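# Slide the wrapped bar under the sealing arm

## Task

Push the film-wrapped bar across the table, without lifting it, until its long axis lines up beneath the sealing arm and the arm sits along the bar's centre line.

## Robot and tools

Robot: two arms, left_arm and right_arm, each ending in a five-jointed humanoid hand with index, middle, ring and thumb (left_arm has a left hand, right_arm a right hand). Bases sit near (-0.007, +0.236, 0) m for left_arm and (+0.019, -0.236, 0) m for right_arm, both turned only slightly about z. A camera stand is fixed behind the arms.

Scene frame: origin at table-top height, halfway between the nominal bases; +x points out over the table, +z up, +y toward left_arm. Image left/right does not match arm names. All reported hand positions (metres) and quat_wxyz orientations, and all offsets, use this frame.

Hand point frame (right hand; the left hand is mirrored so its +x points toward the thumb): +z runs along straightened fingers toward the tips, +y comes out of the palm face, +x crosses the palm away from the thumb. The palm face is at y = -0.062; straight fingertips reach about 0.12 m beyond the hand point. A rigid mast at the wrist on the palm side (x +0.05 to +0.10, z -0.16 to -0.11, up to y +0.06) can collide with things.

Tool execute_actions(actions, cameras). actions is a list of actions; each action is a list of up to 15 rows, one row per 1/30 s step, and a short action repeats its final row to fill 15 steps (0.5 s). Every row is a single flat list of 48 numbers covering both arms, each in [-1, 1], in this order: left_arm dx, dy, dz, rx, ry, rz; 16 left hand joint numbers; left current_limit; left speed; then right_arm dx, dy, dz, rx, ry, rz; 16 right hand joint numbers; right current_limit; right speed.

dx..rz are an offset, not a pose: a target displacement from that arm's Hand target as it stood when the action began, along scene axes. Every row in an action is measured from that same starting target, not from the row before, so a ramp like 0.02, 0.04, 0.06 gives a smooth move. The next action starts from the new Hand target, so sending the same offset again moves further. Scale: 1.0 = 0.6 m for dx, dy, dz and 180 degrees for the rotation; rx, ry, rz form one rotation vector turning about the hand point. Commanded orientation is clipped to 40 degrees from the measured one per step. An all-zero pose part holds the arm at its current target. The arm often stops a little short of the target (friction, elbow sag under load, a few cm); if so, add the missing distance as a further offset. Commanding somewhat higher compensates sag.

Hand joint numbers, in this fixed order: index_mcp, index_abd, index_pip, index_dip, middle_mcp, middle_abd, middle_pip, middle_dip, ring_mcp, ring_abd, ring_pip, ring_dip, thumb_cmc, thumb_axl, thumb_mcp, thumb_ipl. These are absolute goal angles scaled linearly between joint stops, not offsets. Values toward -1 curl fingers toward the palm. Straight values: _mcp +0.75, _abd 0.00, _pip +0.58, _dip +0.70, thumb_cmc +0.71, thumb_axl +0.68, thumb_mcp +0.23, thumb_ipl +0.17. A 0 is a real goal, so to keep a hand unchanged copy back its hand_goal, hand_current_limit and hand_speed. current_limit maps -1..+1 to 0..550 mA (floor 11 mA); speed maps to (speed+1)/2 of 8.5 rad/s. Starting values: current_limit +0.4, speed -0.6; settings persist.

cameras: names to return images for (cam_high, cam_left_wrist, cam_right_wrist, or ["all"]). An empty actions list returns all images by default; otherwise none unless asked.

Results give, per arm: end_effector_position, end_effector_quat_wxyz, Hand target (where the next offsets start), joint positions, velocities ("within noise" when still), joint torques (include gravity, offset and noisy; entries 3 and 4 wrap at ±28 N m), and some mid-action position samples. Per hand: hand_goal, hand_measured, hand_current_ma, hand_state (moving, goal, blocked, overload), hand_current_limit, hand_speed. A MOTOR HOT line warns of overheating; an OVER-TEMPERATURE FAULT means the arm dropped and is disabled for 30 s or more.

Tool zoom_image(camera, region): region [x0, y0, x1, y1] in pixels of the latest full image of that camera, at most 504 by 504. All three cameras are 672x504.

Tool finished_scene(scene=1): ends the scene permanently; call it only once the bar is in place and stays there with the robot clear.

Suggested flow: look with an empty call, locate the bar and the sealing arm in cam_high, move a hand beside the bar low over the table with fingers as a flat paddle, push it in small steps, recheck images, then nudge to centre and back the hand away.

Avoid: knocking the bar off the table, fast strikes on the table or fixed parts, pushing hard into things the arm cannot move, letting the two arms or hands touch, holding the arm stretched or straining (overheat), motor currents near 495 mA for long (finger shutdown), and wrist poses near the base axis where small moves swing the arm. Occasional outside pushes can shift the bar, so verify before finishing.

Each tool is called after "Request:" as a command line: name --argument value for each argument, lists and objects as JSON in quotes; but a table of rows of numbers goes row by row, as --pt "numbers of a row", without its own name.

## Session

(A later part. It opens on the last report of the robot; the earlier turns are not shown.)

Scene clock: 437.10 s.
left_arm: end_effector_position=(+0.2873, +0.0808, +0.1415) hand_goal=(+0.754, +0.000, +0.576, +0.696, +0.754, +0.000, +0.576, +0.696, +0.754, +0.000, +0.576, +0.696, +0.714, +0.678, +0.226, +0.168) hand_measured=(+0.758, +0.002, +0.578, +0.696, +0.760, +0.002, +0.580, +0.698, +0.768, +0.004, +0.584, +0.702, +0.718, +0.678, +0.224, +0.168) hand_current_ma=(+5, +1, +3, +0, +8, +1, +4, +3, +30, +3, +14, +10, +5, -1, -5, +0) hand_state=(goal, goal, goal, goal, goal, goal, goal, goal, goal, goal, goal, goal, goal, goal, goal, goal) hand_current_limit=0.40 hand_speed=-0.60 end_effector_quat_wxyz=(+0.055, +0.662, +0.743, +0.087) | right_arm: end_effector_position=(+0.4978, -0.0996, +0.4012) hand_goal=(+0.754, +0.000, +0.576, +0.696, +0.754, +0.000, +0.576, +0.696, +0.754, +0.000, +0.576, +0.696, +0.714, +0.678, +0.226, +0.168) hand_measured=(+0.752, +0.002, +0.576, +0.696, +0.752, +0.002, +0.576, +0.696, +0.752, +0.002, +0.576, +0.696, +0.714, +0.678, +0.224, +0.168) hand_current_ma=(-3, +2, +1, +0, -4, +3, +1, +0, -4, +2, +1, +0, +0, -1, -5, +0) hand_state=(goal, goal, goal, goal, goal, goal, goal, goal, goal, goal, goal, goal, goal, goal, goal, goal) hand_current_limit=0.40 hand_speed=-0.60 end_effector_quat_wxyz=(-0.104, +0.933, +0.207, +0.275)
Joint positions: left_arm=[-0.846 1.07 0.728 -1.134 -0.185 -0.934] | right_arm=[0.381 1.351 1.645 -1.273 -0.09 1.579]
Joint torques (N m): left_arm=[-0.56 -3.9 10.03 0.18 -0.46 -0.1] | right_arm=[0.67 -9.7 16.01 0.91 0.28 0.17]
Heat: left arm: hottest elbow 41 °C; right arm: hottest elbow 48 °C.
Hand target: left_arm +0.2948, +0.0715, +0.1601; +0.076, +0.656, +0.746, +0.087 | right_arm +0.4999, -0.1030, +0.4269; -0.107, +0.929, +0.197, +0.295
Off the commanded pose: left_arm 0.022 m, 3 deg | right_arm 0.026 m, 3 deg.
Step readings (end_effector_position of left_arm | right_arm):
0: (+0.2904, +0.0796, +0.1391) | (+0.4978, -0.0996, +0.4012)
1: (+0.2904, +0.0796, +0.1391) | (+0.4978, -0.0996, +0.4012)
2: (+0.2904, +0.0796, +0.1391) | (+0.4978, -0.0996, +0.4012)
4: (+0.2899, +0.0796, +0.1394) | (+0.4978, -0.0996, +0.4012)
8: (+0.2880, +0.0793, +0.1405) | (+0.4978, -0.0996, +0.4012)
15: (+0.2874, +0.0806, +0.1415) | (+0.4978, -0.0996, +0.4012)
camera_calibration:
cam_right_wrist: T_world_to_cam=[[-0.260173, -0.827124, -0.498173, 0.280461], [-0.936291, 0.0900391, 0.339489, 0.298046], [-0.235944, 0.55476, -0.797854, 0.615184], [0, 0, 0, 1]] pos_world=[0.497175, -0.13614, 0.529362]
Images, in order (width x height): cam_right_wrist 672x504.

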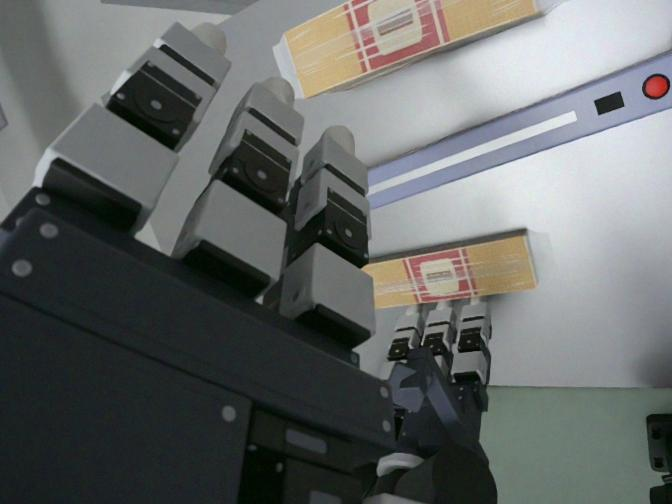

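Request:
execute_actions --actions '[[[0,0,0.025,0,0,0,0.754,0,0.576,0.696,0.754,0,0.576,0.696,0.754,0,0.576,0.696,0.714,0.678,0.226,0.168,0.4,-0.6,0,0,0,0,0,0,0.754,0,0.576,0.696,0.754,0,0.576,0.696,0.754,0,0.576,0.696,0.714,0.678,0.226,0.168,0.4,-0.6],[0.04,0,0.025,0,0,0,0.754,0,0.576,0.696,0.754,0,0.576,0.696,0.754,0,0.576,0.696,0.714,0.678,0.226,0.168,0.4,-0.6,0,0,0,0,0,0,0.754,0,0.576,0.696,0.754,0,0.576,0.696,0.754,0,0.576,0.696,0.714,0.678,0.226,0.168,0.4,-0.6]],[[0.04,0,0,0,0,0,0.754,0,0.576,0.696,0.754,0,0.576,0.696,0.754,0,0.576,0.696,0.714,0.678,0.226,0.168,0.4,-0.6,0,0,0,0,0,0,0.754,0,0.576,0.696,0.754,0,0.576,0.696,0.754,0,0.576,0.696,0.714,0.678,0.226,0.168,0.4,-0.6]]]' --cameras '["cam_high", "cam_right_wrist"]'

Request:
zoom_image --camera "cam_right_wrist" --region '[360, 170, 560, 360]'

Request:
zoom_image --camera "cam_high" --region '[340, 190, 480, 330]'

Scene clock: 451.83 s.
left_arm: end_effector_position=(+0.3189, +0.0887, +0.1483) hand_goal=(+0.754, +0.000, +0.576, +0.696, +0.754, +0.000, +0.576, +0.696, +0.754, +0.000, +0.576, +0.696, +0.714, +0.678, +0.226, +0.168) hand_measured=(+0.756, +0.002, +0.578, +0.696, +0.760, +0.002, +0.578, +0.698, +0.762, +0.000, +0.580, +0.700, +0.718, +0.678, +0.224, +0.168) hand_current_ma=(+4, +1, +3, +0, +10, +1, +4, +3, +14, +0, +7, +5, +5, -1, -5, +0) hand_state=(goal, goal, goal, goal, goal, goal, goal, goal, goal, goal, goal, goal, goal, goal, goal, goal) hand_current_limit=0.40 hand_speed=-0.60 end_effector_quat_wxyz=(+0.040, +0.657, +0.747, +0.088) | right_arm: end_effector_position=(+0.4978, -0.0996, +0.4012) hand_goal=(+0.754, +0.000, +0.576, +0.696, +0.754, +0.000, +0.576, +0.696, +0.754, +0.000, +0.576, +0.696, +0.714, +0.678, +0.226, +0.168) hand_measured=(+0.752, +0.002, +0.576, +0.696, +0.752, +0.002, +0.576, +0.696, +0.752, +0.002, +0.576, +0.696, +0.714, +0.678, +0.224, +0.168) hand_current_ma=(-3, +2, +1, +0, -4, +3, +1, +0, -4, +2, +1, +0, +0, -1, -5, +0) hand_state=(goal, goal, goal, goal, goal, goal, goal, goal, goal, goal, goal, goal, goal, goal, goal, goal) hand_current_limit=0.40 hand_speed=-0.60 end_effector_quat_wxyz=(-0.104, +0.933, +0.207, +0.275)
Joint positions: left_arm=[-0.748 1.134 0.796 -1.152 -0.176 -0.851] | right_arm=[0.381 1.351 1.645 -1.273 -0.09 1.579]
Joint torques (N m): left_arm=[0.79 -3.78 12.08 0.98 -0.24 0.18] | right_arm=[0.56 -9.29 15.95 0.88 0.25 0.18]
Heat: left arm: hottest elbow 41 °C; right arm: hottest elbow 48 °C.
Hand target: left_arm +0.3429, +0.0714, +0.1752; +0.076, +0.656, +0.746, +0.087 | right_arm +0.4999, -0.1030, +0.4269; -0.107, +0.929, +0.197, +0.295
Off the commanded pose: left_arm 0.040 m, 4 deg | right_arm 0.026 m, 3 deg.
Step readings (end_effector_position of left_arm | right_arm):
0: (+0.2873, +0.0809, +0.1415) | (+0.4978, -0.0996, +0.4012)
1: (+0.2872, +0.0809, +0.1415) | (+0.4978, -0.0996, +0.4012)
2: (+0.2869, +0.0813, +0.1414) | (+0.4978, -0.0996, +0.4012)
4: (+0.2863, +0.0832, +0.1412) | (+0.4978, -0.0996, +0.4012)
8: (+0.2919, +0.0875, +0.1440) | (+0.4978, -0.0996, +0.4012)
15: (+0.2995, +0.0863, +0.1495) | (+0.4978, -0.0996, +0.4012)
16: (+0.2997, +0.0862, +0.1495) | (+0.4978, -0.0996, +0.4012)
17: (+0.3004, +0.0864, +0.1494) | (+0.4978, -0.0996, +0.4012)
19: (+0.3039, +0.0867, +0.1486) | (+0.4978, -0.0996, +0.4012)
23: (+0.3144, +0.0892, +0.1484) | (+0.4978, -0.0996, +0.4012)
30: (+0.3186, +0.0888, +0.1484) | (+0.4978, -0.0996, +0.4012)
camera_calibration:
cam_right_wrist: T_world_to_cam=[[-0.260173, -0.827124, -0.498173, 0.280461], [-0.936291, 0.0900391, 0.339489, 0.298046], [-0.235944, 0.55476, -0.797854, 0.615184], [0, 0, 0, 1]] pos_world=[0.497175, -0.13614, 0.529362]
Images, in order (width x height): cam_high 672x504, cam_right_wrist 672x504.

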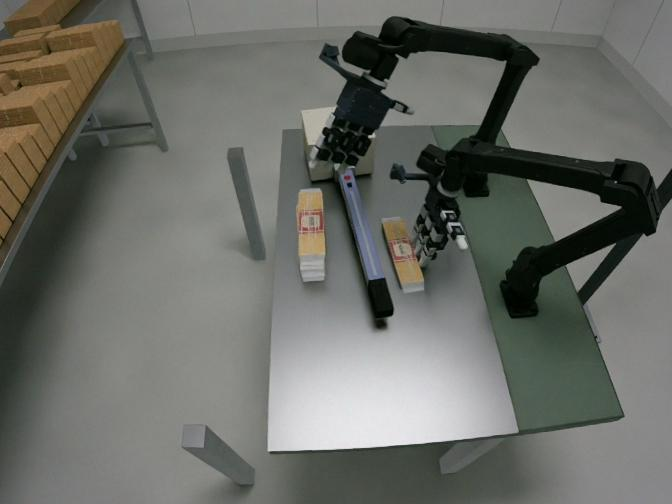

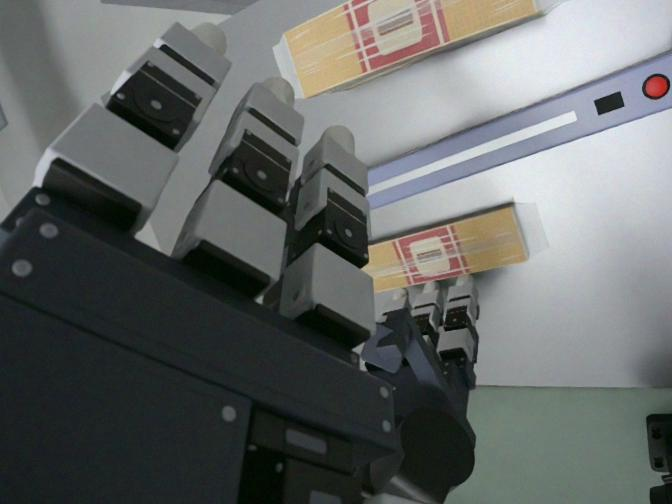

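Scaled by 2.520.

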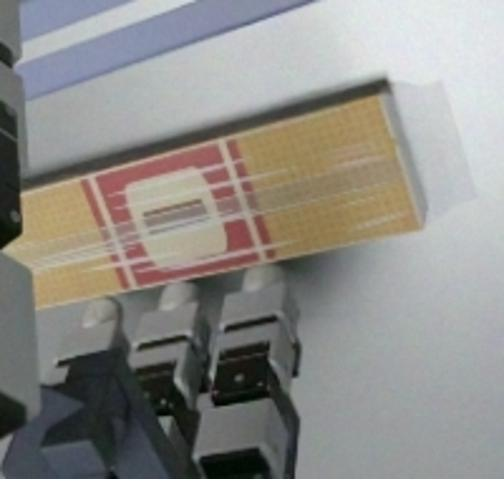

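Scaled by 3.600.

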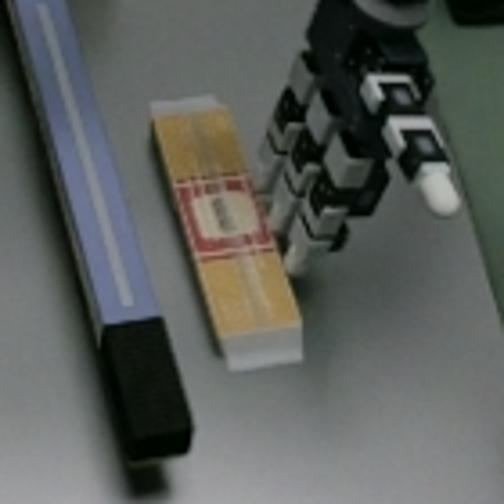

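Request:
execute_actions --actions '[[[0.055,0,0.004,0,0,0,0.754,0,0.576,0.696,0.754,0,0.576,0.696,0.754,0,0.576,0.696,0.714,0.678,0.226,0.168,0.4,-0.6,0,0,0,0,0,0,0.754,0,0.576,0.696,0.754,0,0.576,0.696,0.754,0,0.576,0.696,0.714,0.678,0.226,0.168,0.4,-0.6]],[[0.055,0,0.004,0,0,0,0.754,0,0.576,0.696,0.754,0,0.576,0.696,0.754,0,0.576,0.696,0.714,0.678,0.226,0.168,0.4,-0.6,0,0,0,0,0,0,0.754,0,0.576,0.696,0.754,0,0.576,0.696,0.754,0,0.576,0.696,0.714,0.678,0.226,0.168,0.4,-0.6]]]' --cameras '["cam_high", "cam_right_wrist"]'

Request:
zoom_image --camera "cam_right_wrist" --region '[360, 150, 560, 340]'

Request:
zoom_image --camera "cam_high" --region '[330, 190, 470, 330]'

Scene clock: 483.00 s.
left_arm: end_effector_position=(+0.3826, +0.0861, +0.1530) hand_goal=(+0.754, +0.000, +0.576, +0.696, +0.754, +0.000, +0.576, +0.696, +0.754, +0.000, +0.576, +0.696, +0.714, +0.678, +0.226, +0.168) hand_measured=(+0.758, +0.002, +0.578, +0.696, +0.760, +0.002, +0.580, +0.698, +0.758, +0.000, +0.578, +0.700, +0.718, +0.678, +0.224, +0.168) hand_current_ma=(+6, +1, +3, +0, +10, +1, +4, +3, +6, +0, +4, +4, +5, -1, -5, +0) hand_state=(goal, goal, goal, goal, goal, goal, goal, goal, goal, goal, goal, goal, goal, goal, goal, goal) hand_current_limit=0.40 hand_speed=-0.60 end_effector_quat_wxyz=(+0.041, +0.657, +0.748, +0.084) | right_arm: end_effector_position=(+0.4978, -0.0996, +0.4012) hand_goal=(+0.754, +0.000, +0.576, +0.696, +0.754, +0.000, +0.576, +0.696, +0.754, +0.000, +0.576, +0.696, +0.714, +0.678, +0.226, +0.168) hand_measured=(+0.752, +0.002, +0.576, +0.696, +0.752, +0.002, +0.576, +0.696, +0.752, +0.002, +0.576, +0.696, +0.714, +0.678, +0.224, +0.168) hand_current_ma=(-3, +2, +1, +0, -4, +3, +1, +0, -4, +2, +1, +0, +0, -1, -5, +0) hand_state=(goal, goal, goal, goal, goal, goal, goal, goal, goal, goal, goal, goal, goal, goal, goal, goal) hand_current_limit=0.40 hand_speed=-0.60 end_effector_quat_wxyz=(-0.104, +0.933, +0.207, +0.275)
Joint positions: left_arm=[-0.626 1.272 0.92 -1.119 -0.157 -0.73] | right_arm=[0.381 1.351 1.645 -1.273 -0.09 1.579]
Joint torques (N m): left_arm=[0.79 -5.71 12.05 1.05 -0.19 0.19] | right_arm=[0.44 -9.35 16.12 0.94 0.28 0.2]
Heat: left arm: hottest elbow 44 °C; right arm: hottest elbow 49 °C.
Hand target: left_arm +0.4088, +0.0714, +0.1799; +0.076, +0.656, +0.746, +0.087 | right_arm +0.4999, -0.1030, +0.4269; -0.107, +0.929, +0.197, +0.295
Off the commanded pose: left_arm 0.040 m, 4 deg | right_arm 0.026 m, 3 deg.
Step readings (end_effector_position of left_arm | right_arm):
0: (+0.3189, +0.0887, +0.1483) | (+0.4978, -0.0996, +0.4012)
1: (+0.3190, +0.0887, +0.1484) | (+0.4978, -0.0996, +0.4012)
2: (+0.3199, +0.0884, +0.1482) | (+0.4978, -0.0996, +0.4012)
4: (+0.3248, +0.0889, +0.1480) | (+0.4978, -0.0996, +0.4012)
8: (+0.3418, +0.0902, +0.1491) | (+0.4978, -0.0996, +0.4012)
15: (+0.3501, +0.0880, +0.1512) | (+0.4978, -0.0996, +0.4012)
16: (+0.3503, +0.0878, +0.1512) | (+0.4978, -0.0996, +0.4012)
17: (+0.3514, +0.0879, +0.1512) | (+0.4978, -0.0996, +0.4012)
19: (+0.3565, +0.0875, +0.1509) | (+0.4978, -0.0996, +0.4012)
23: (+0.3739, +0.0883, +0.1516) | (+0.4978, -0.0996, +0.4012)
30: (+0.3822, +0.0867, +0.1530) | (+0.4978, -0.0996, +0.4012)
camera_calibration:
cam_right_wrist: T_world_to_cam=[[-0.260173, -0.827124, -0.498173, 0.280461], [-0.936291, 0.0900391, 0.339489, 0.298046], [-0.235944, 0.55476, -0.797854, 0.615184], [0, 0, 0, 1]] pos_world=[0.497175, -0.13614, 0.529362]
Images, in order (width x height): cam_high 672x504, cam_right_wrist 672x504.

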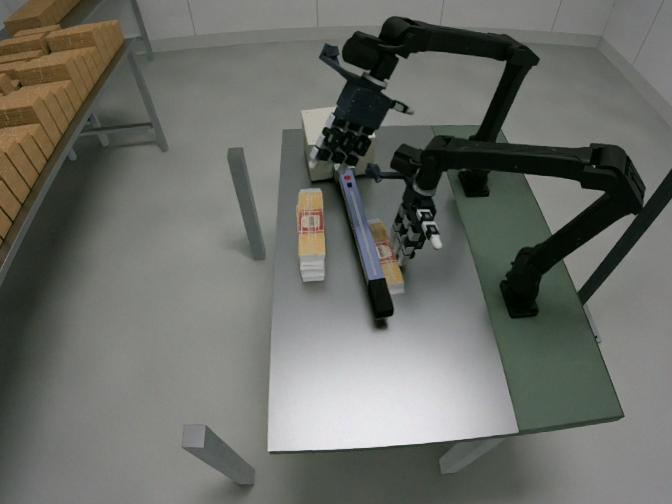

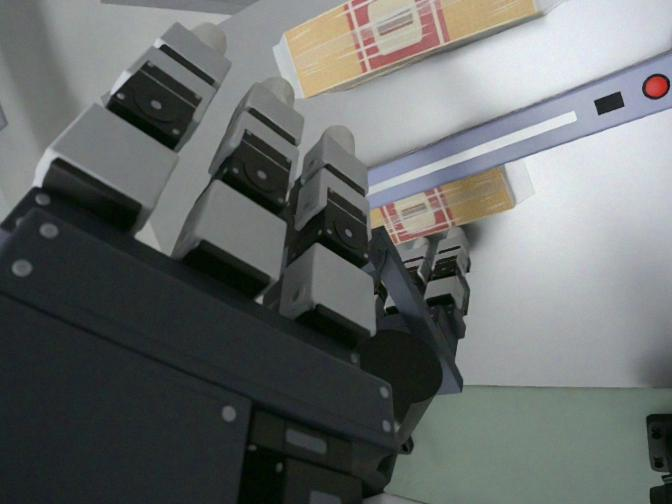

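Scaled by 2.520.

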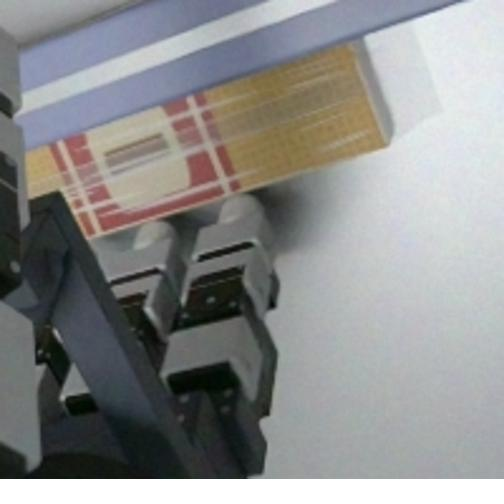

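Scaled by 3.600.

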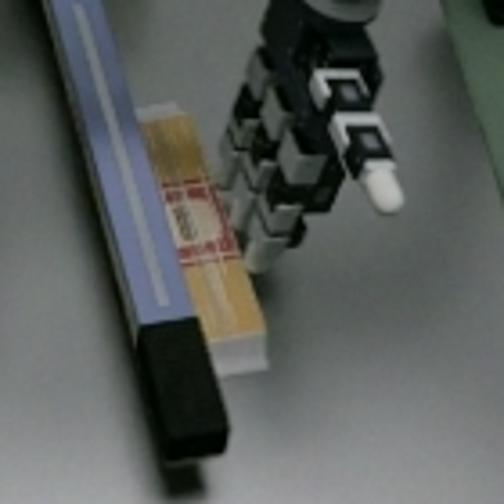

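Request:
execute_actions --actions '[[[0.045,0,0.002,0,0,0,0.754,0,0.576,0.696,0.754,0,0.576,0.696,0.754,0,0.576,0.696,0.714,0.678,0.226,0.168,0.4,-0.6,0,0,0,0,0,0,0.754,0,0.576,0.696,0.754,0,0.576,0.696,0.754,0,0.576,0.696,0.714,0.678,0.226,0.168,0.4,-0.6]],[[0.022,0,0,0,0,0,0.754,0,0.576,0.696,0.754,0,0.576,0.696,0.754,0,0.576,0.696,0.714,0.678,0.226,0.168,0.4,-0.6,0,0,0,0,0,0,0.754,0,0.576,0.696,0.754,0,0.576,0.696,0.754,0,0.576,0.696,0.714,0.678,0.226,0.168,0.4,-0.6]]]' --cameras '["cam_high", "cam_right_wrist"]'

Request:
zoom_image --camera "cam_right_wrist" --region '[360, 100, 560, 290]'

Request:
zoom_image --camera "cam_high" --region '[330, 190, 470, 330]'

Scene clock: 525.93 s.
left_arm: end_effector_position=(+0.4158, +0.0845, +0.1528) hand_goal=(+0.754, +0.000, +0.576, +0.696, +0.754, +0.000, +0.576, +0.696, +0.754, +0.000, +0.576, +0.696, +0.714, +0.678, +0.226, +0.168) hand_measured=(+0.758, +0.002, +0.578, +0.696, +0.758, +0.002, +0.578, +0.698, +0.758, +0.000, +0.578, +0.700, +0.718, +0.678, +0.224, +0.168) hand_current_ma=(+6, +1, +4, +0, +6, +1, +3, +3, +4, +0, +3, +4, +5, -1, -5, +0) hand_state=(goal, goal, goal, goal, goal, goal, goal, goal, goal, goal, goal, goal, goal, goal, goal, goal) hand_current_limit=0.40 hand_speed=-0.60 end_effector_quat_wxyz=(+0.040, +0.656, +0.749, +0.081) | right_arm: end_effector_position=(+0.4978, -0.0996, +0.4012) hand_goal=(+0.754, +0.000, +0.576, +0.696, +0.754, +0.000, +0.576, +0.696, +0.754, +0.000, +0.576, +0.696, +0.714, +0.678, +0.226, +0.168) hand_measured=(+0.752, +0.002, +0.576, +0.696, +0.752, +0.002, +0.576, +0.696, +0.752, +0.002, +0.576, +0.696, +0.714, +0.678, +0.224, +0.168) hand_current_ma=(-3, +2, +1, +0, -4, +3, +1, +0, -4, +2, +1, +0, +0, -1, -5, +0) hand_state=(goal, goal, goal, goal, goal, goal, goal, goal, goal, goal, goal, goal, goal, goal, goal, goal) hand_current_limit=0.40 hand_speed=-0.60 end_effector_quat_wxyz=(-0.104, +0.933, +0.207, +0.275)
Joint positions: left_arm=[-0.576 1.349 0.992 -1.108 -0.147 -0.682] | right_arm=[0.381 1.351 1.645 -1.273 -0.09 1.579]
Joint torques (N m): left_arm=[-0.32 -8.06 6.89 0.4 -0.26 0.01] | right_arm=[0.44 -9.29 16.03 0.94 0.27 0.19]
Heat: left arm: hottest elbow 48 °C; right arm: hottest elbow 50 °C.
Hand target: left_arm +0.4135, +0.0845, +0.1538; +0.040, +0.657, +0.749, +0.081 (last step not sent: back at the drive's target) | right_arm +0.4999, -0.1030, +0.4269; -0.107, +0.929, +0.197, +0.295
Off the commanded pose: left_arm 0.046 m, 4 deg | right_arm 0.026 m, 3 deg.
Step readings (end_effector_position of left_arm | right_arm):
0: (+0.3826, +0.0861, +0.1530) | (+0.4978, -0.0996, +0.4012)
1: (+0.3828, +0.0861, +0.1532) | (+0.4978, -0.0996, +0.4012)
2: (+0.3836, +0.0861, +0.1532) | (+0.4978, -0.0996, +0.4012)
4: (+0.3879, +0.0855, +0.1531) | (+0.4978, -0.0996, +0.4012)
8: (+0.4022, +0.0859, +0.1532) | (+0.4978, -0.0996, +0.4012)
15: (+0.4086, +0.0854, +0.1536) | (+0.4978, -0.0996, +0.4012)
16: (+0.4086, +0.0853, +0.1536) | (+0.4978, -0.0996, +0.4012)
17: (+0.4092, +0.0854, +0.1537) | (+0.4978, -0.0996, +0.4012)
19: (+0.4114, +0.0848, +0.1538) | (+0.4978, -0.0996, +0.4012)
21: (+0.4148, +0.0846, +0.1536) | (+0.4978, -0.0996, +0.4012) HELD (not all sent) left_arm
23: (+0.4158, +0.0845, +0.1528) | (+0.4978, -0.0996, +0.4012) HELD (not all sent) left_arm
30: (+0.4158, +0.0845, +0.1528) | (+0.4978, -0.0996, +0.4012) HELD (not all sent) left_arm
HELD (not all sent) left_arm: steps 21 to 30.
pose unreachable (left arm): on one or more control steps of this call, first in action 1 (counted from 0), this arm could not follow its commanded pose, so it was not sent that pose on those steps. It may still have moved: this result reports where it is.
cause: moving toward the commanded pose would bring a part of the arm too close to another arm (a part of this arm just beyond joint 4 (wrist pitch) and a part of the right arm just beyond its joint 6 (wrist roll), 37 mm apart when this arm was first held).
camera_calibration:
cam_right_wrist: T_world_to_cam=[[-0.260173, -0.827124, -0.498173, 0.280461], [-0.936291, 0.0900391, 0.339489, 0.298046], [-0.235944, 0.55476, -0.797854, 0.615184], [0, 0, 0, 1]] pos_world=[0.497175, -0.13614, 0.529362]
Images, in order (width x height): cam_high 672x504, cam_right_wrist 672x504.

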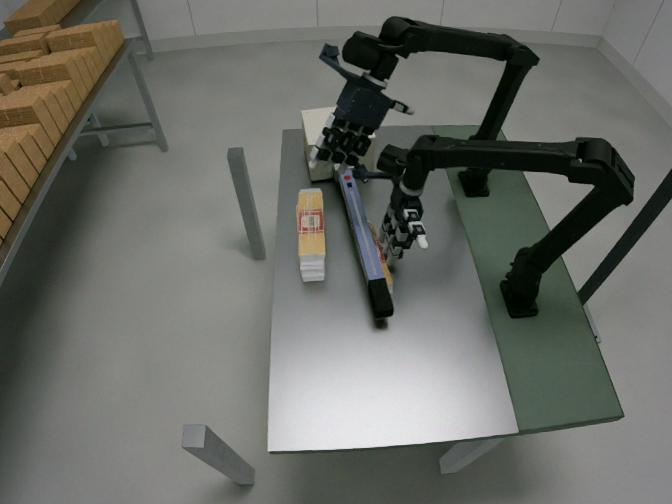

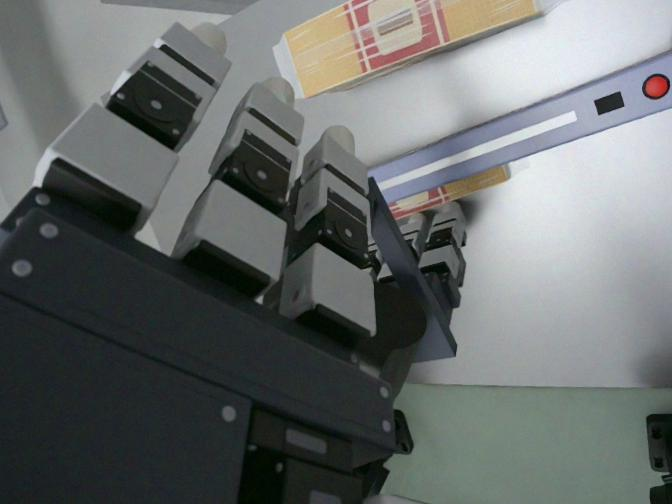

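Scaled by 2.520.

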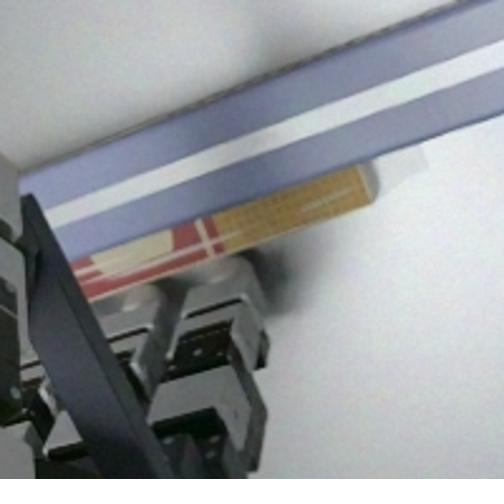

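Scaled by 3.600.

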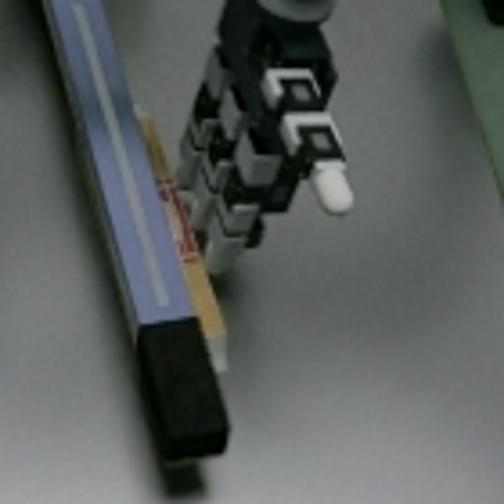

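Request:
execute_actions --actions '[[[0,0,0,0,0,0,0.754,0,0.576,0.696,0.754,0,0.576,0.696,0.754,0,0.576,0.696,0.714,0.678,0.226,0.168,0.4,-0.6,0,-0.1,0.05,0,0,0,0.754,0,0.576,0.696,0.754,0,0.576,0.696,0.754,0,0.576,0.696,0.714,0.678,0.226,0.168,0.4,-0.6],[0,0,0,0,0,0,0.754,0,0.576,0.696,0.754,0,0.576,0.696,0.754,0,0.576,0.696,0.714,0.678,0.226,0.168,0.4,-0.6,0,-0.2,0.1,0,0,0,0.754,0,0.576,0.696,0.754,0,0.576,0.696,0.754,0,0.576,0.696,0.714,0.678,0.226,0.168,0.4,-0.6]]]' --cameras '["cam_high", "cam_right_wrist"]'

Request:
zoom_image --camera "cam_right_wrist" --region '[340, 80, 600, 280]'

Request:
zoom_image --camera "cam_high" --region '[335, 180, 435, 330]'

Scene clock: 558.33 s.
left_arm: end_effector_position=(+0.4156, +0.0840, +0.1527) hand_goal=(+0.754, +0.000, +0.576, +0.696, +0.754, +0.000, +0.576, +0.696, +0.754, +0.000, +0.576, +0.696, +0.714, +0.678, +0.226, +0.168) hand_measured=(+0.758, +0.002, +0.578, +0.696, +0.758, +0.002, +0.578, +0.698, +0.756, +0.000, +0.578, +0.700, +0.718, +0.678, +0.224, +0.168) hand_current_ma=(+5, +1, +4, +0, +5, +1, +3, +3, +4, +0, +3, +4, +4, -1, -5, +0) hand_state=(goal, goal, goal, goal, goal, goal, goal, goal, goal, goal, goal, goal, goal, goal, goal, goal) hand_current_limit=0.40 hand_speed=-0.60 end_effector_quat_wxyz=(+0.040, +0.657, +0.749, +0.081) | right_arm: end_effector_position=(+0.4941, -0.2252, +0.4716) hand_goal=(+0.754, +0.000, +0.576, +0.696, +0.754, +0.000, +0.576, +0.696, +0.754, +0.000, +0.576, +0.696, +0.714, +0.678, +0.226, +0.168) hand_measured=(+0.752, +0.000, +0.576, +0.696, +0.750, +0.002, +0.576, +0.696, +0.750, +0.002, +0.576, +0.696, +0.714, +0.678, +0.224, +0.168) hand_current_ma=(-4, -1, +1, +0, -6, +3, +1, +0, -6, +2, +1, +0, -1, -1, -5, +0) hand_state=(goal, goal, goal, goal, goal, goal, goal, goal, goal, goal, goal, goal, goal, goal, goal, goal) hand_current_limit=0.40 hand_speed=-0.60 end_effector_quat_wxyz=(-0.107, +0.933, +0.187, +0.288)
Joint positions: left_arm=[-0.577 1.349 0.992 -1.108 -0.147 -0.681] | right_arm=[0.076 1.329 1.823 -1.487 -0.253 1.363]
Joint torques (N m): left_arm=[-0.26 -8.06 6.91 0.42 -0.28 0] | right_arm=[1.2 -6.95 14.78 0.92 -0.12 -0.11]
Heat: left arm: hottest elbow 44 °C; right arm: hottest elbow 50 °C.
Hand target: left_arm +0.4134, +0.0845, +0.1538; +0.040, +0.657, +0.749, +0.081 | right_arm +0.4999, -0.2231, +0.4869; -0.107, +0.929, +0.196, +0.295
Off the commanded pose: left_arm 0.002 m, 0 deg | right_arm 0.017 m, 1 deg.
Step readings (end_effector_position of left_arm | right_arm):
0: (+0.4158, +0.0845, +0.1528) | (+0.4978, -0.0996, +0.4012)
1: (+0.4158, +0.0845, +0.1528) | (+0.4978, -0.0999, +0.4013)
2: (+0.4158, +0.0845, +0.1528) | (+0.4969, -0.1007, +0.4013)
4: (+0.4157, +0.0843, +0.1528) | (+0.4950, -0.1118, +0.4027)
8: (+0.4156, +0.0840, +0.1527) | (+0.4939, -0.1783, +0.4234)
15: (+0.4156, +0.0840, +0.1527) | (+0.4914, -0.2286, +0.4717)
camera_calibration:
cam_right_wrist: T_world_to_cam=[[-0.282635, -0.804879, -0.521811, 0.23797], [-0.938082, 0.118338, 0.325572, 0.295898], [-0.200296, 0.58152, -0.78849, 0.724091], [0, 0, 0, 1]] pos_world=[0.489868, -0.264552, 0.598778]
Images, in order (width x height): cam_high 672x504, cam_right_wrist 672x504.

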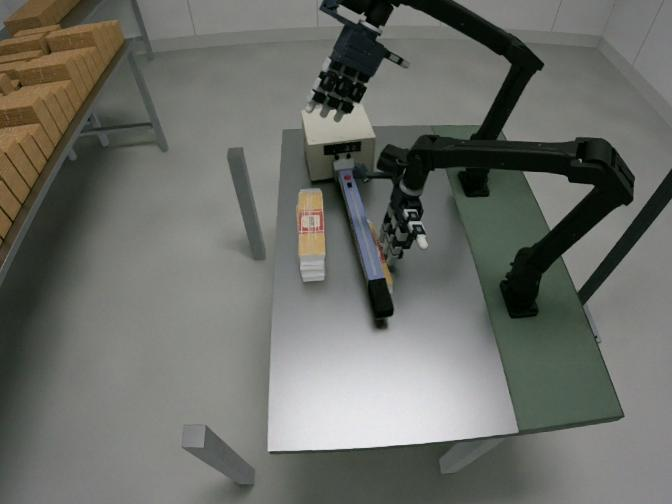

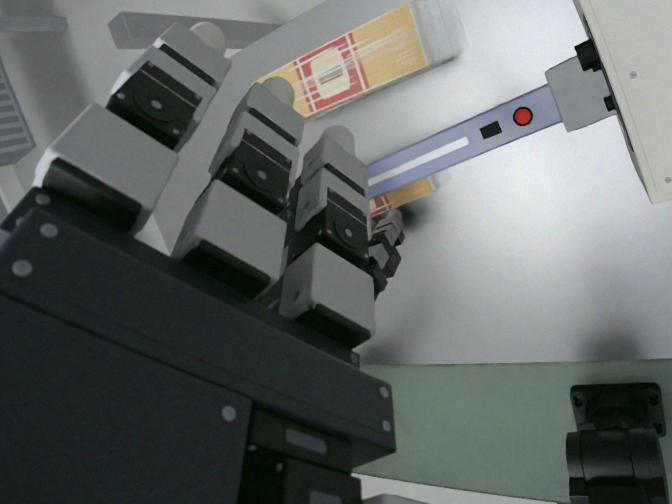

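Scaled by 1.938.

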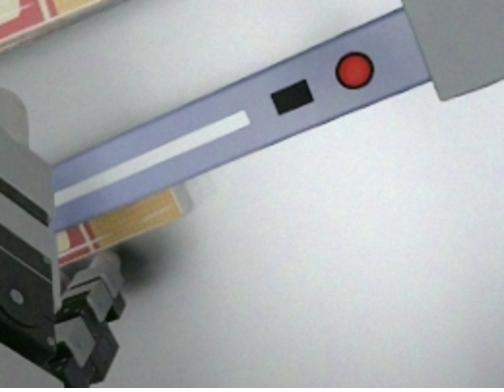

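Scaled by 3.360.

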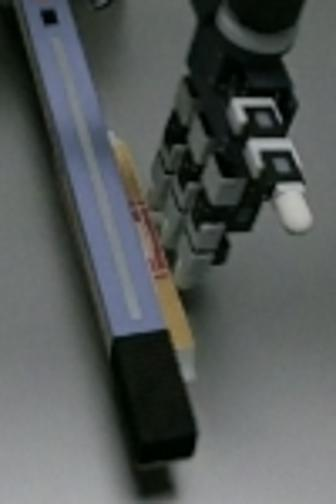

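Request:
execute_actions --actions '[[[0.035,0,0.012,0,0,-0.018,0.754,0,0.576,0.696,0.754,0,0.576,0.696,0.754,0,0.576,0.696,0.714,0.678,0.226,0.168,0.4,-0.6,0,0,0,0,0,0,0.754,0,0.576,0.696,0.754,0,0.576,0.696,0.754,0,0.576,0.696,0.714,0.678,0.226,0.168,0.4,-0.6]]]' --cameras '["cam_high", "cam_right_wrist"]'

Request:
zoom_image --camera "cam_high" --region '[335, 180, 435, 330]'

Scene clock: 578.20 s.
left_arm: end_effector_position=(+0.4217, +0.0884, +0.1487) hand_goal=(+0.754, +0.000, +0.576, +0.696, +0.754, +0.000, +0.576, +0.696, +0.754, +0.000, +0.576, +0.696, +0.714, +0.678, +0.226, +0.168) hand_measured=(+0.762, +0.000, +0.580, +0.696, +0.758, +0.002, +0.578, +0.698, +0.756, +0.000, +0.578, +0.700, +0.718, +0.678, +0.224, +0.168) hand_current_ma=(+14, +0, +4, +0, +5, +1, +3, +3, +4, +0, +3, +4, +4, -1, -5, +0) hand_state=(goal, goal, goal, goal, goal, goal, goal, goal, goal, goal, goal, goal, goal, goal, goal, goal) hand_current_limit=0.40 hand_speed=-0.60 end_effector_quat_wxyz=(+0.033, +0.676, +0.732, +0.078) | right_arm: end_effector_position=(+0.4932, -0.2249, +0.4727) hand_goal=(+0.754, +0.000, +0.576, +0.696, +0.754, +0.000, +0.576, +0.696, +0.754, +0.000, +0.576, +0.696, +0.714, +0.678, +0.226, +0.168) hand_measured=(+0.752, +0.000, +0.576, +0.696, +0.750, +0.002, +0.576, +0.696, +0.750, +0.002, +0.576, +0.696, +0.714, +0.678, +0.224, +0.168) hand_current_ma=(-4, -1, +1, +0, -6, +3, +1, +0, -6, +2, +1, +0, -1, -1, -5, +0) hand_state=(goal, goal, goal, goal, goal, goal, goal, goal, goal, goal, goal, goal, goal, goal, goal, goal) hand_current_limit=0.40 hand_speed=-0.60 end_effector_quat_wxyz=(-0.108, +0.933, +0.189, +0.286)
Joint positions: left_arm=[-0.549 1.356 0.992 -1.108 -0.139 -0.604] | right_arm=[0.076 1.33 1.829 -1.495 -0.255 1.36]
Joint torques (N m): left_arm=[0.73 -7 9.8 0.21 -0.18 0.17] | right_arm=[0.85 -6.71 14.86 0.9 -0.07 -0.11]
Heat: left arm: hottest elbow 42 °C; right arm: hottest elbow 53 °C.
Hand target: left_arm +0.4344, +0.0845, +0.1611; +0.043, +0.677, +0.730, +0.080 | right_arm +0.5000, -0.2231, +0.4869; -0.107, +0.929, +0.196, +0.295
Off the commanded pose: left_arm 0.018 m, 1 deg | right_arm 0.016 m, 1 deg.
Step readings (end_effector_position of left_arm | right_arm):
0: (+0.4156, +0.0840, +0.1527) | (+0.4942, -0.2252, +0.4716)
1: (+0.4156, +0.0840, +0.1527) | (+0.4942, -0.2252, +0.4716)
2: (+0.4158, +0.0839, +0.1527) | (+0.4941, -0.2252, +0.4715)
4: (+0.4165, +0.0838, +0.1524) | (+0.4936, -0.2250, +0.4712)
8: (+0.4194, +0.0872, +0.1514) | (+0.4932, -0.2249, +0.4713)
15: (+0.4215, +0.0888, +0.1487) | (+0.4932, -0.2249, +0.4730)
camera_calibration:
cam_right_wrist: T_world_to_cam=[[-0.280726, -0.806122, -0.520922, 0.236922], [-0.937724, 0.114655, 0.327913, 0.292533], [-0.204612, 0.580535, -0.788107, 0.726409], [0, 0, 0, 1]] pos_world=[0.489457, -0.264258, 0.599981]
Images, in order (width x height): cam_high 672x504, cam_right_wrist 672x504.

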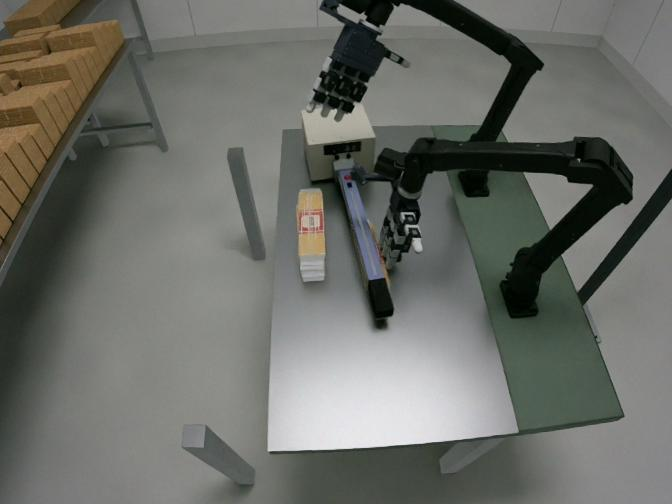

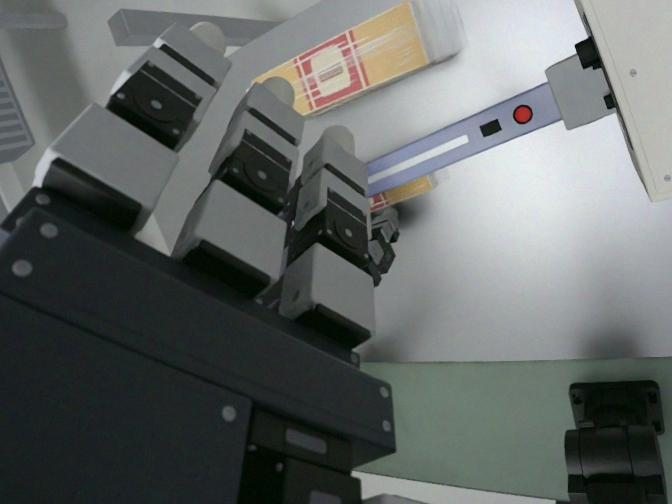

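Scaled by 3.360.

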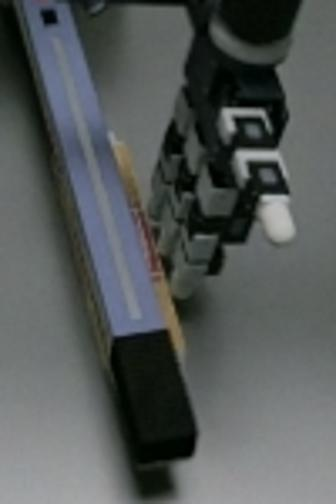

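Request:
execute_actions --actions '[[[0.022,-0.004,0.01,0,0,0.005,0.754,0,0.576,0.696,0.754,0,0.576,0.696,0.754,0,0.576,0.696,0.714,0.678,0.226,0.168,0.4,-0.6,0,0,0,0,0,0,0.754,0,0.576,0.696,0.754,0,0.576,0.696,0.754,0,0.576,0.696,0.714,0.678,0.226,0.168,0.4,-0.6]]]' --cameras '["cam_high", "cam_right_wrist"]'

Request:
zoom_image --camera "cam_high" --region '[335, 180, 435, 330]'

Request:
zoom_image --camera "cam_right_wrist" --region '[350, 120, 480, 260]'

Scene clock: 595.87 s.
left_arm: end_effector_position=(+0.4239, +0.0912, +0.1398) hand_goal=(+0.754, +0.000, +0.576, +0.696, +0.754, +0.000, +0.576, +0.696, +0.754, +0.000, +0.576, +0.696, +0.714, +0.678, +0.226, +0.168) hand_measured=(+0.758, +0.000, +0.578, +0.696, +0.756, +0.002, +0.578, +0.698, +0.756, +0.000, +0.578, +0.700, +0.718, +0.678, +0.224, +0.168) hand_current_ma=(+7, +0, +3, +0, +4, +1, +3, +3, +4, +0, +3, +4, +4, -1, -5, +0) hand_state=(goal, goal, goal, goal, goal, goal, goal, goal, goal, goal, goal, goal, goal, goal, goal, goal) hand_current_limit=0.40 hand_speed=-0.60 end_effector_quat_wxyz=(+0.015, +0.674, +0.735, +0.074) | right_arm: end_effector_position=(+0.4932, -0.2249, +0.4727) hand_goal=(+0.754, +0.000, +0.576, +0.696, +0.754, +0.000, +0.576, +0.696, +0.754, +0.000, +0.576, +0.696, +0.714, +0.678, +0.226, +0.168) hand_measured=(+0.752, +0.000, +0.576, +0.696, +0.750, +0.002, +0.576, +0.696, +0.750, +0.002, +0.576, +0.696, +0.714, +0.678, +0.224, +0.168) hand_current_ma=(-4, -1, +1, +0, -6, +3, +1, +0, -6, +2, +1, +0, -1, -1, -5, +0) hand_state=(goal, goal, goal, goal, goal, goal, goal, goal, goal, goal, goal, goal, goal, goal, goal, goal) hand_current_limit=0.40 hand_speed=-0.60 end_effector_quat_wxyz=(-0.108, +0.933, +0.189, +0.286)
Joint positions: left_arm=[-0.541 1.388 1.005 -1.126 -0.139 -0.604] | right_arm=[0.076 1.33 1.829 -1.495 -0.255 1.36]
Joint torques (N m): left_arm=[0.85 -7.65 11.88 0.13 -0.22 0.12] | right_arm=[1.03 -6.65 15.04 1.06 -0.12 -0.11]
Heat: left arm: hottest elbow 42 °C; right arm: hottest elbow 54 °C.
Hand target: left_arm +0.4476, +0.0821, +0.1670; +0.042, +0.672, +0.735, +0.080 | right_arm +0.5000, -0.2231, +0.4869; -0.107, +0.929, +0.196, +0.295
Off the commanded pose: left_arm 0.037 m, 3 deg | right_arm 0.016 m, 1 deg.
Step readings (end_effector_position of left_arm | right_arm):
0: (+0.4218, +0.0883, +0.1487) | (+0.4932, -0.2249, +0.4727)
1: (+0.4217, +0.0883, +0.1485) | (+0.4932, -0.2249, +0.4727)
2: (+0.4215, +0.0885, +0.1481) | (+0.4932, -0.2249, +0.4727)
4: (+0.4211, +0.0895, +0.1459) | (+0.4932, -0.2249, +0.4727)
8: (+0.4228, +0.0910, +0.1403) | (+0.4932, -0.2249, +0.4727)
15: (+0.4239, +0.0912, +0.1395) | (+0.4932, -0.2249, +0.4727)
camera_calibration:
cam_right_wrist: T_world_to_cam=[[-0.280726, -0.806122, -0.520922, 0.236922], [-0.937724, 0.114655, 0.327913, 0.292533], [-0.204612, 0.580535, -0.788107, 0.726409], [0, 0, 0, 1]] pos_world=[0.489457, -0.264258, 0.599981]
Images, in order (width x height): cam_high 672x504, cam_right_wrist 672x504.

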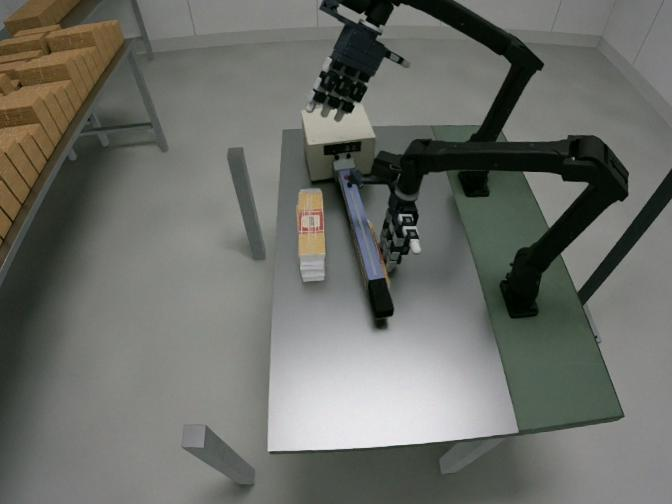

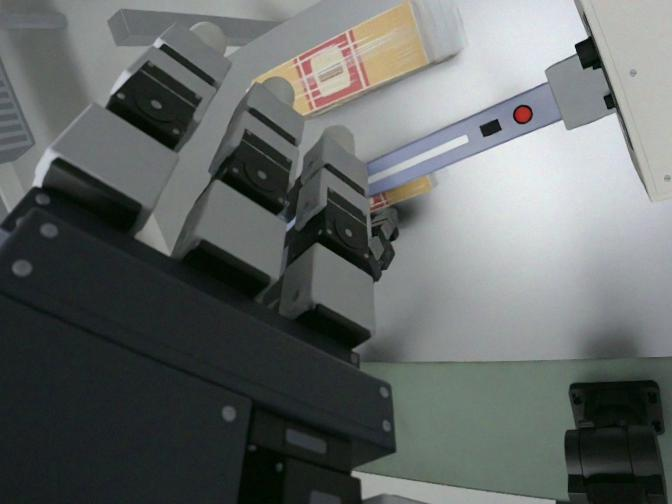

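Scaled by 3.360.

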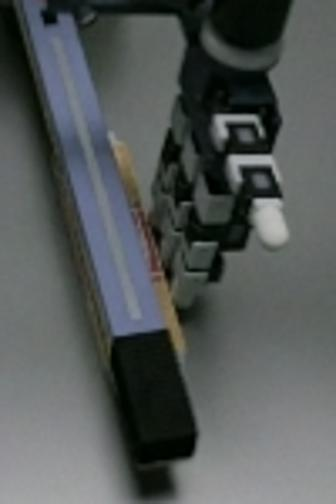

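Scaled by 3.600.

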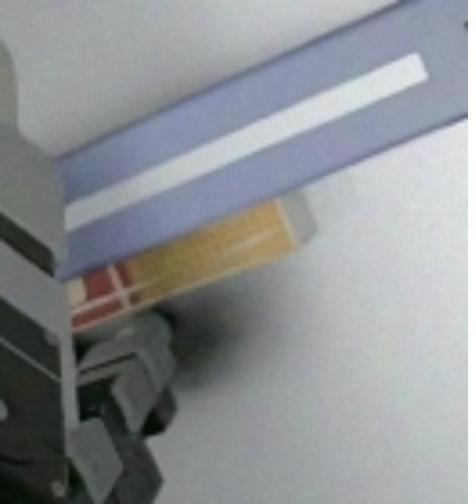

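Request:
execute_actions --actions '[[[0.015,0,0.03,0,0,0,0.754,0,0.576,0.696,0.754,0,0.576,0.696,0.754,0,0.576,0.696,0.714,0.678,0.226,0.168,0.4,-0.6,0,0,0,0,0,0,0.754,0,0.576,0.696,0.754,0,0.576,0.696,0.754,0,0.576,0.696,0.714,0.678,0.226,0.168,0.4,-0.6]]]' --cameras '["cam_high", "cam_right_wrist"]'

Request:
zoom_image --camera "cam_high" --region '[345, 200, 415, 300]'

Scene clock: 609.60 s.
left_arm: end_effector_position=(+0.4348, +0.0895, +0.1608) hand_goal=(+0.754, +0.000, +0.576, +0.696, +0.754, +0.000, +0.576, +0.696, +0.754, +0.000, +0.576, +0.696, +0.714, +0.678, +0.226, +0.168) hand_measured=(+0.756, +0.000, +0.578, +0.696, +0.756, +0.002, +0.578, +0.698, +0.758, +0.000, +0.578, +0.698, +0.718, +0.678, +0.224, +0.168) hand_current_ma=(+3, +0, +3, +1, +4, +1, +3, +3, +8, +0, +4, +4, +4, -1, -5, +0) hand_state=(goal, goal, goal, goal, goal, goal, goal, goal, goal, goal, goal, goal, goal, goal, goal, goal) hand_current_limit=0.40 hand_speed=-0.60 end_effector_quat_wxyz=(+0.020, +0.673, +0.736, +0.075) | right_arm: end_effector_position=(+0.4932, -0.2249, +0.4727) hand_goal=(+0.754, +0.000, +0.576, +0.696, +0.754, +0.000, +0.576, +0.696, +0.754, +0.000, +0.576, +0.696, +0.714, +0.678, +0.226, +0.168) hand_measured=(+0.752, +0.000, +0.576, +0.696, +0.750, +0.002, +0.576, +0.696, +0.750, +0.002, +0.576, +0.696, +0.714, +0.678, +0.224, +0.168) hand_current_ma=(-4, -1, +1, +0, -6, +3, +1, +0, -6, +2, +1, +0, -1, -1, -5, +0) hand_state=(goal, goal, goal, goal, goal, goal, goal, goal, goal, goal, goal, goal, goal, goal, goal, goal) hand_current_limit=0.40 hand_speed=-0.60 end_effector_quat_wxyz=(-0.108, +0.933, +0.189, +0.286)
Joint positions: left_arm=[-0.531 1.389 1.063 -1.172 -0.138 -0.597] | right_arm=[0.076 1.33 1.829 -1.495 -0.255 1.36]
Joint torques (N m): left_arm=[0.91 -7.36 11.88 0.06 -0.2 0.16] | right_arm=[1.08 -6.65 14.94 0.9 -0.1 -0.11]
Heat: left arm: hottest elbow 45 °C; right arm: hottest elbow 55 °C.
Hand target: left_arm +0.4565, +0.0820, +0.1851; +0.042, +0.672, +0.735, +0.080 | right_arm +0.5000, -0.2231, +0.4869; -0.107, +0.929, +0.196, +0.295
Off the commanded pose: left_arm 0.033 m, 3 deg | right_arm 0.016 m, 1 deg.
Step readings (end_effector_position of left_arm | right_arm):
0: (+0.4239, +0.0912, +0.1398) | (+0.4932, -0.2249, +0.4727)
1: (+0.4240, +0.0911, +0.1399) | (+0.4932, -0.2249, +0.4727)
2: (+0.4239, +0.0912, +0.1403) | (+0.4932, -0.2249, +0.4727)
4: (+0.4248, +0.0918, +0.1438) | (+0.4932, -0.2249, +0.4727)
8: (+0.4303, +0.0913, +0.1541) | (+0.4932, -0.2249, +0.4727)
15: (+0.4351, +0.0894, +0.1613) | (+0.4932, -0.2249, +0.4727)
camera_calibration:
cam_right_wrist: T_world_to_cam=[[-0.280726, -0.806122, -0.520922, 0.236922], [-0.937724, 0.114655, 0.327913, 0.292533], [-0.204612, 0.580535, -0.788107, 0.726409], [0, 0, 0, 1]] pos_world=[0.489457, -0.264258, 0.599981]
Images, in order (width x height): cam_high 672x504, cam_right_wrist 672x504.

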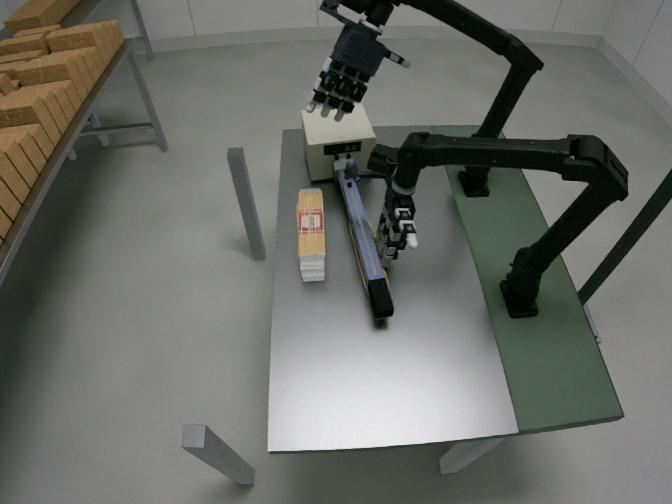

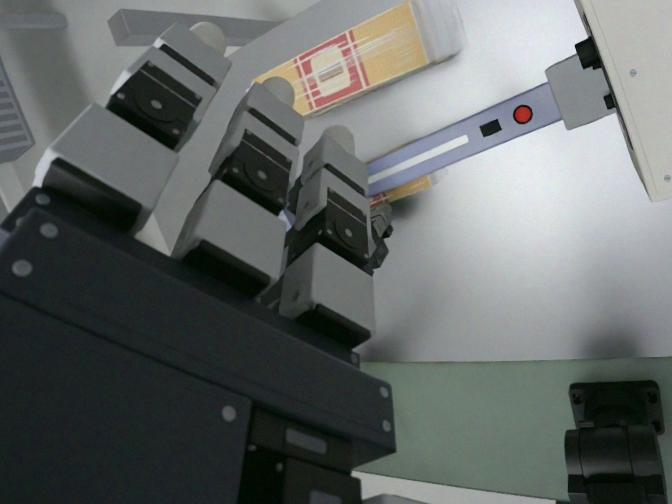

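Scaled by 5.040.

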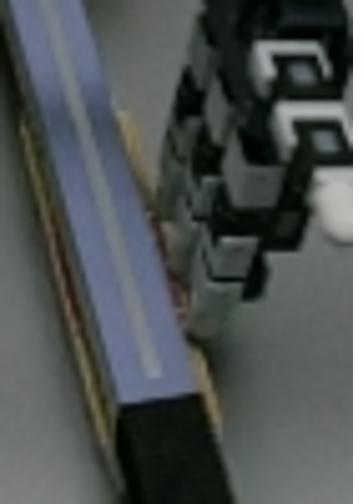

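Request:
execute_actions --actions '[[[0.014,0,-0.01,0,0,0,0.754,0,0.576,0.696,0.754,0,0.576,0.696,0.754,0,0.576,0.696,0.714,0.678,0.226,0.168,0.4,-0.6,0,0,0,0,0,0,0.754,0,0.576,0.696,0.754,0,0.576,0.696,0.754,0,0.576,0.696,0.714,0.678,0.226,0.168,0.4,-0.6]]]' --cameras '["cam_high", "cam_right_wrist"]'

Request:
zoom_image --camera "cam_high" --region '[345, 200, 415, 300]'

Request:
zoom_image --camera "cam_right_wrist" --region '[350, 120, 480, 260]'

Scene clock: 633.90 s.
left_arm: end_effector_position=(+0.4408, +0.0895, +0.1581) hand_goal=(+0.754, +0.000, +0.576, +0.696, +0.754, +0.000, +0.576, +0.696, +0.754, +0.000, +0.576, +0.696, +0.714, +0.678, +0.226, +0.168) hand_measured=(+0.756, +0.000, +0.578, +0.696, +0.756, +0.002, +0.578, +0.698, +0.764, +0.002, +0.580, +0.698, +0.718, +0.678, +0.224, +0.168) hand_current_ma=(+3, +0, +3, +1, +4, +1, +3, +3, +21, +1, +6, +4, +4, -1, -5, +0) hand_state=(goal, goal, goal, goal, goal, goal, goal, goal, goal, goal, goal, goal, goal, goal, goal, goal) hand_current_limit=0.40 hand_speed=-0.60 end_effector_quat_wxyz=(+0.016, +0.674, +0.735, +0.074) | right_arm: end_effector_position=(+0.4932, -0.2249, +0.4727) hand_goal=(+0.754, +0.000, +0.576, +0.696, +0.754, +0.000, +0.576, +0.696, +0.754, +0.000, +0.576, +0.696, +0.714, +0.678, +0.226, +0.168) hand_measured=(+0.752, +0.000, +0.576, +0.696, +0.750, +0.002, +0.576, +0.696, +0.750, +0.002, +0.576, +0.696, +0.714, +0.678, +0.224, +0.168) hand_current_ma=(-4, -1, +1, +0, -6, +3, +1, +0, -6, +2, +1, +0, -1, -1, -5, +0) hand_state=(goal, goal, goal, goal, goal, goal, goal, goal, goal, goal, goal, goal, goal, goal, goal, goal) hand_current_limit=0.40 hand_speed=-0.60 end_effector_quat_wxyz=(-0.108, +0.933, +0.189, +0.286)
Joint positions: left_arm=[-0.523 1.408 1.076 -1.172 -0.135 -0.587] | right_arm=[0.076 1.33 1.829 -1.495 -0.255 1.36]
Joint torques (N m): left_arm=[1.08 -7.3 11.45 0.75 -0.25 0.16] | right_arm=[1.14 -6.48 14.98 0.9 -0.09 -0.11]
Heat: left arm: hottest elbow 50 °C; right arm: hottest elbow 55 °C.
Hand target: left_arm +0.4649, +0.0821, +0.1789; +0.042, +0.672, +0.735, +0.080 | right_arm +0.5000, -0.2231, +0.4869; -0.107, +0.929, +0.196, +0.295
Off the commanded pose: left_arm 0.033 m, 3 deg | right_arm 0.016 m, 1 deg.
Step readings (end_effector_position of left_arm | right_arm):
0: (+0.4349, +0.0895, +0.1608) | (+0.4932, -0.2249, +0.4727)
1: (+0.4349, +0.0896, +0.1607) | (+0.4932, -0.2249, +0.4727)
2: (+0.4349, +0.0896, +0.1605) | (+0.4932, -0.2249, +0.4727)
4: (+0.4362, +0.0895, +0.1602) | (+0.4932, -0.2249, +0.4727)
8: (+0.4399, +0.0894, +0.1599) | (+0.4932, -0.2249, +0.4727)
15: (+0.4408, +0.0895, +0.1581) | (+0.4932, -0.2249, +0.4727)
camera_calibration:
cam_right_wrist: T_world_to_cam=[[-0.280726, -0.806122, -0.520922, 0.236922], [-0.937724, 0.114655, 0.327913, 0.292533], [-0.204612, 0.580535, -0.788107, 0.726409], [0, 0, 0, 1]] pos_world=[0.489457, -0.264258, 0.599981]
Images, in order (width x height): cam_high 672x504, cam_right_wrist 672x504.

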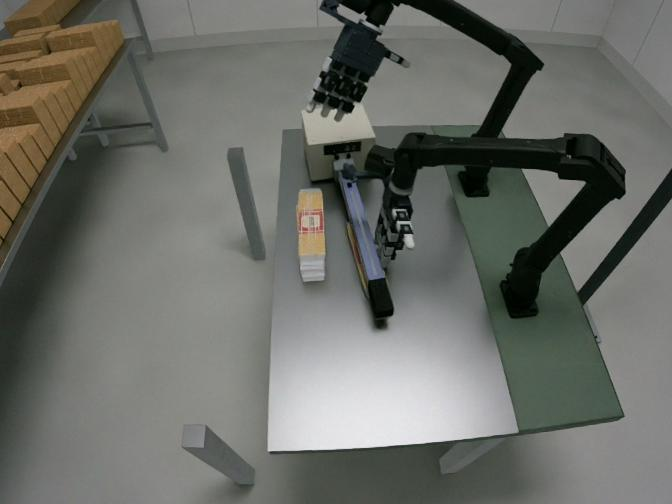

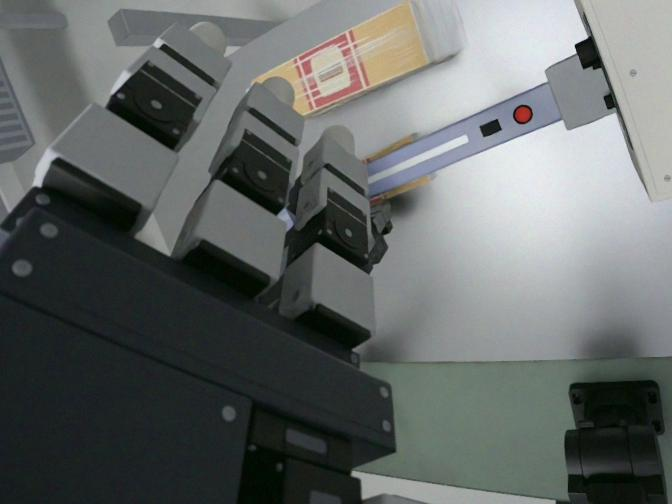

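Scaled by 5.040.

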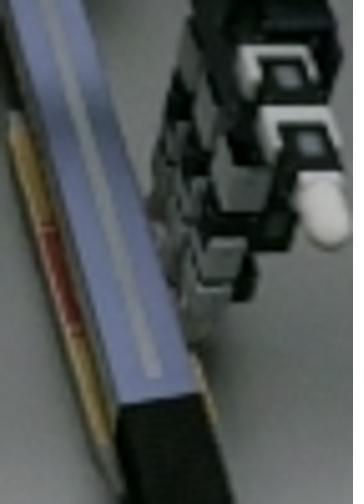

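Scaled by 3.600.

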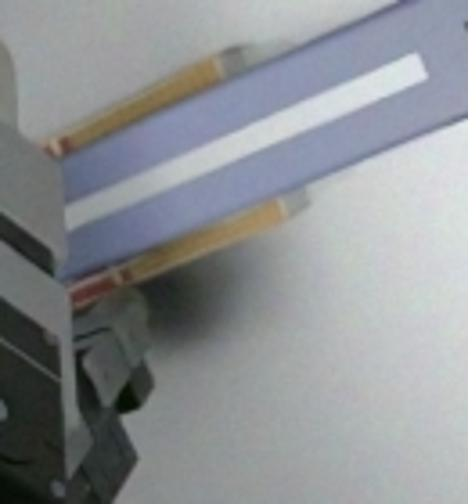

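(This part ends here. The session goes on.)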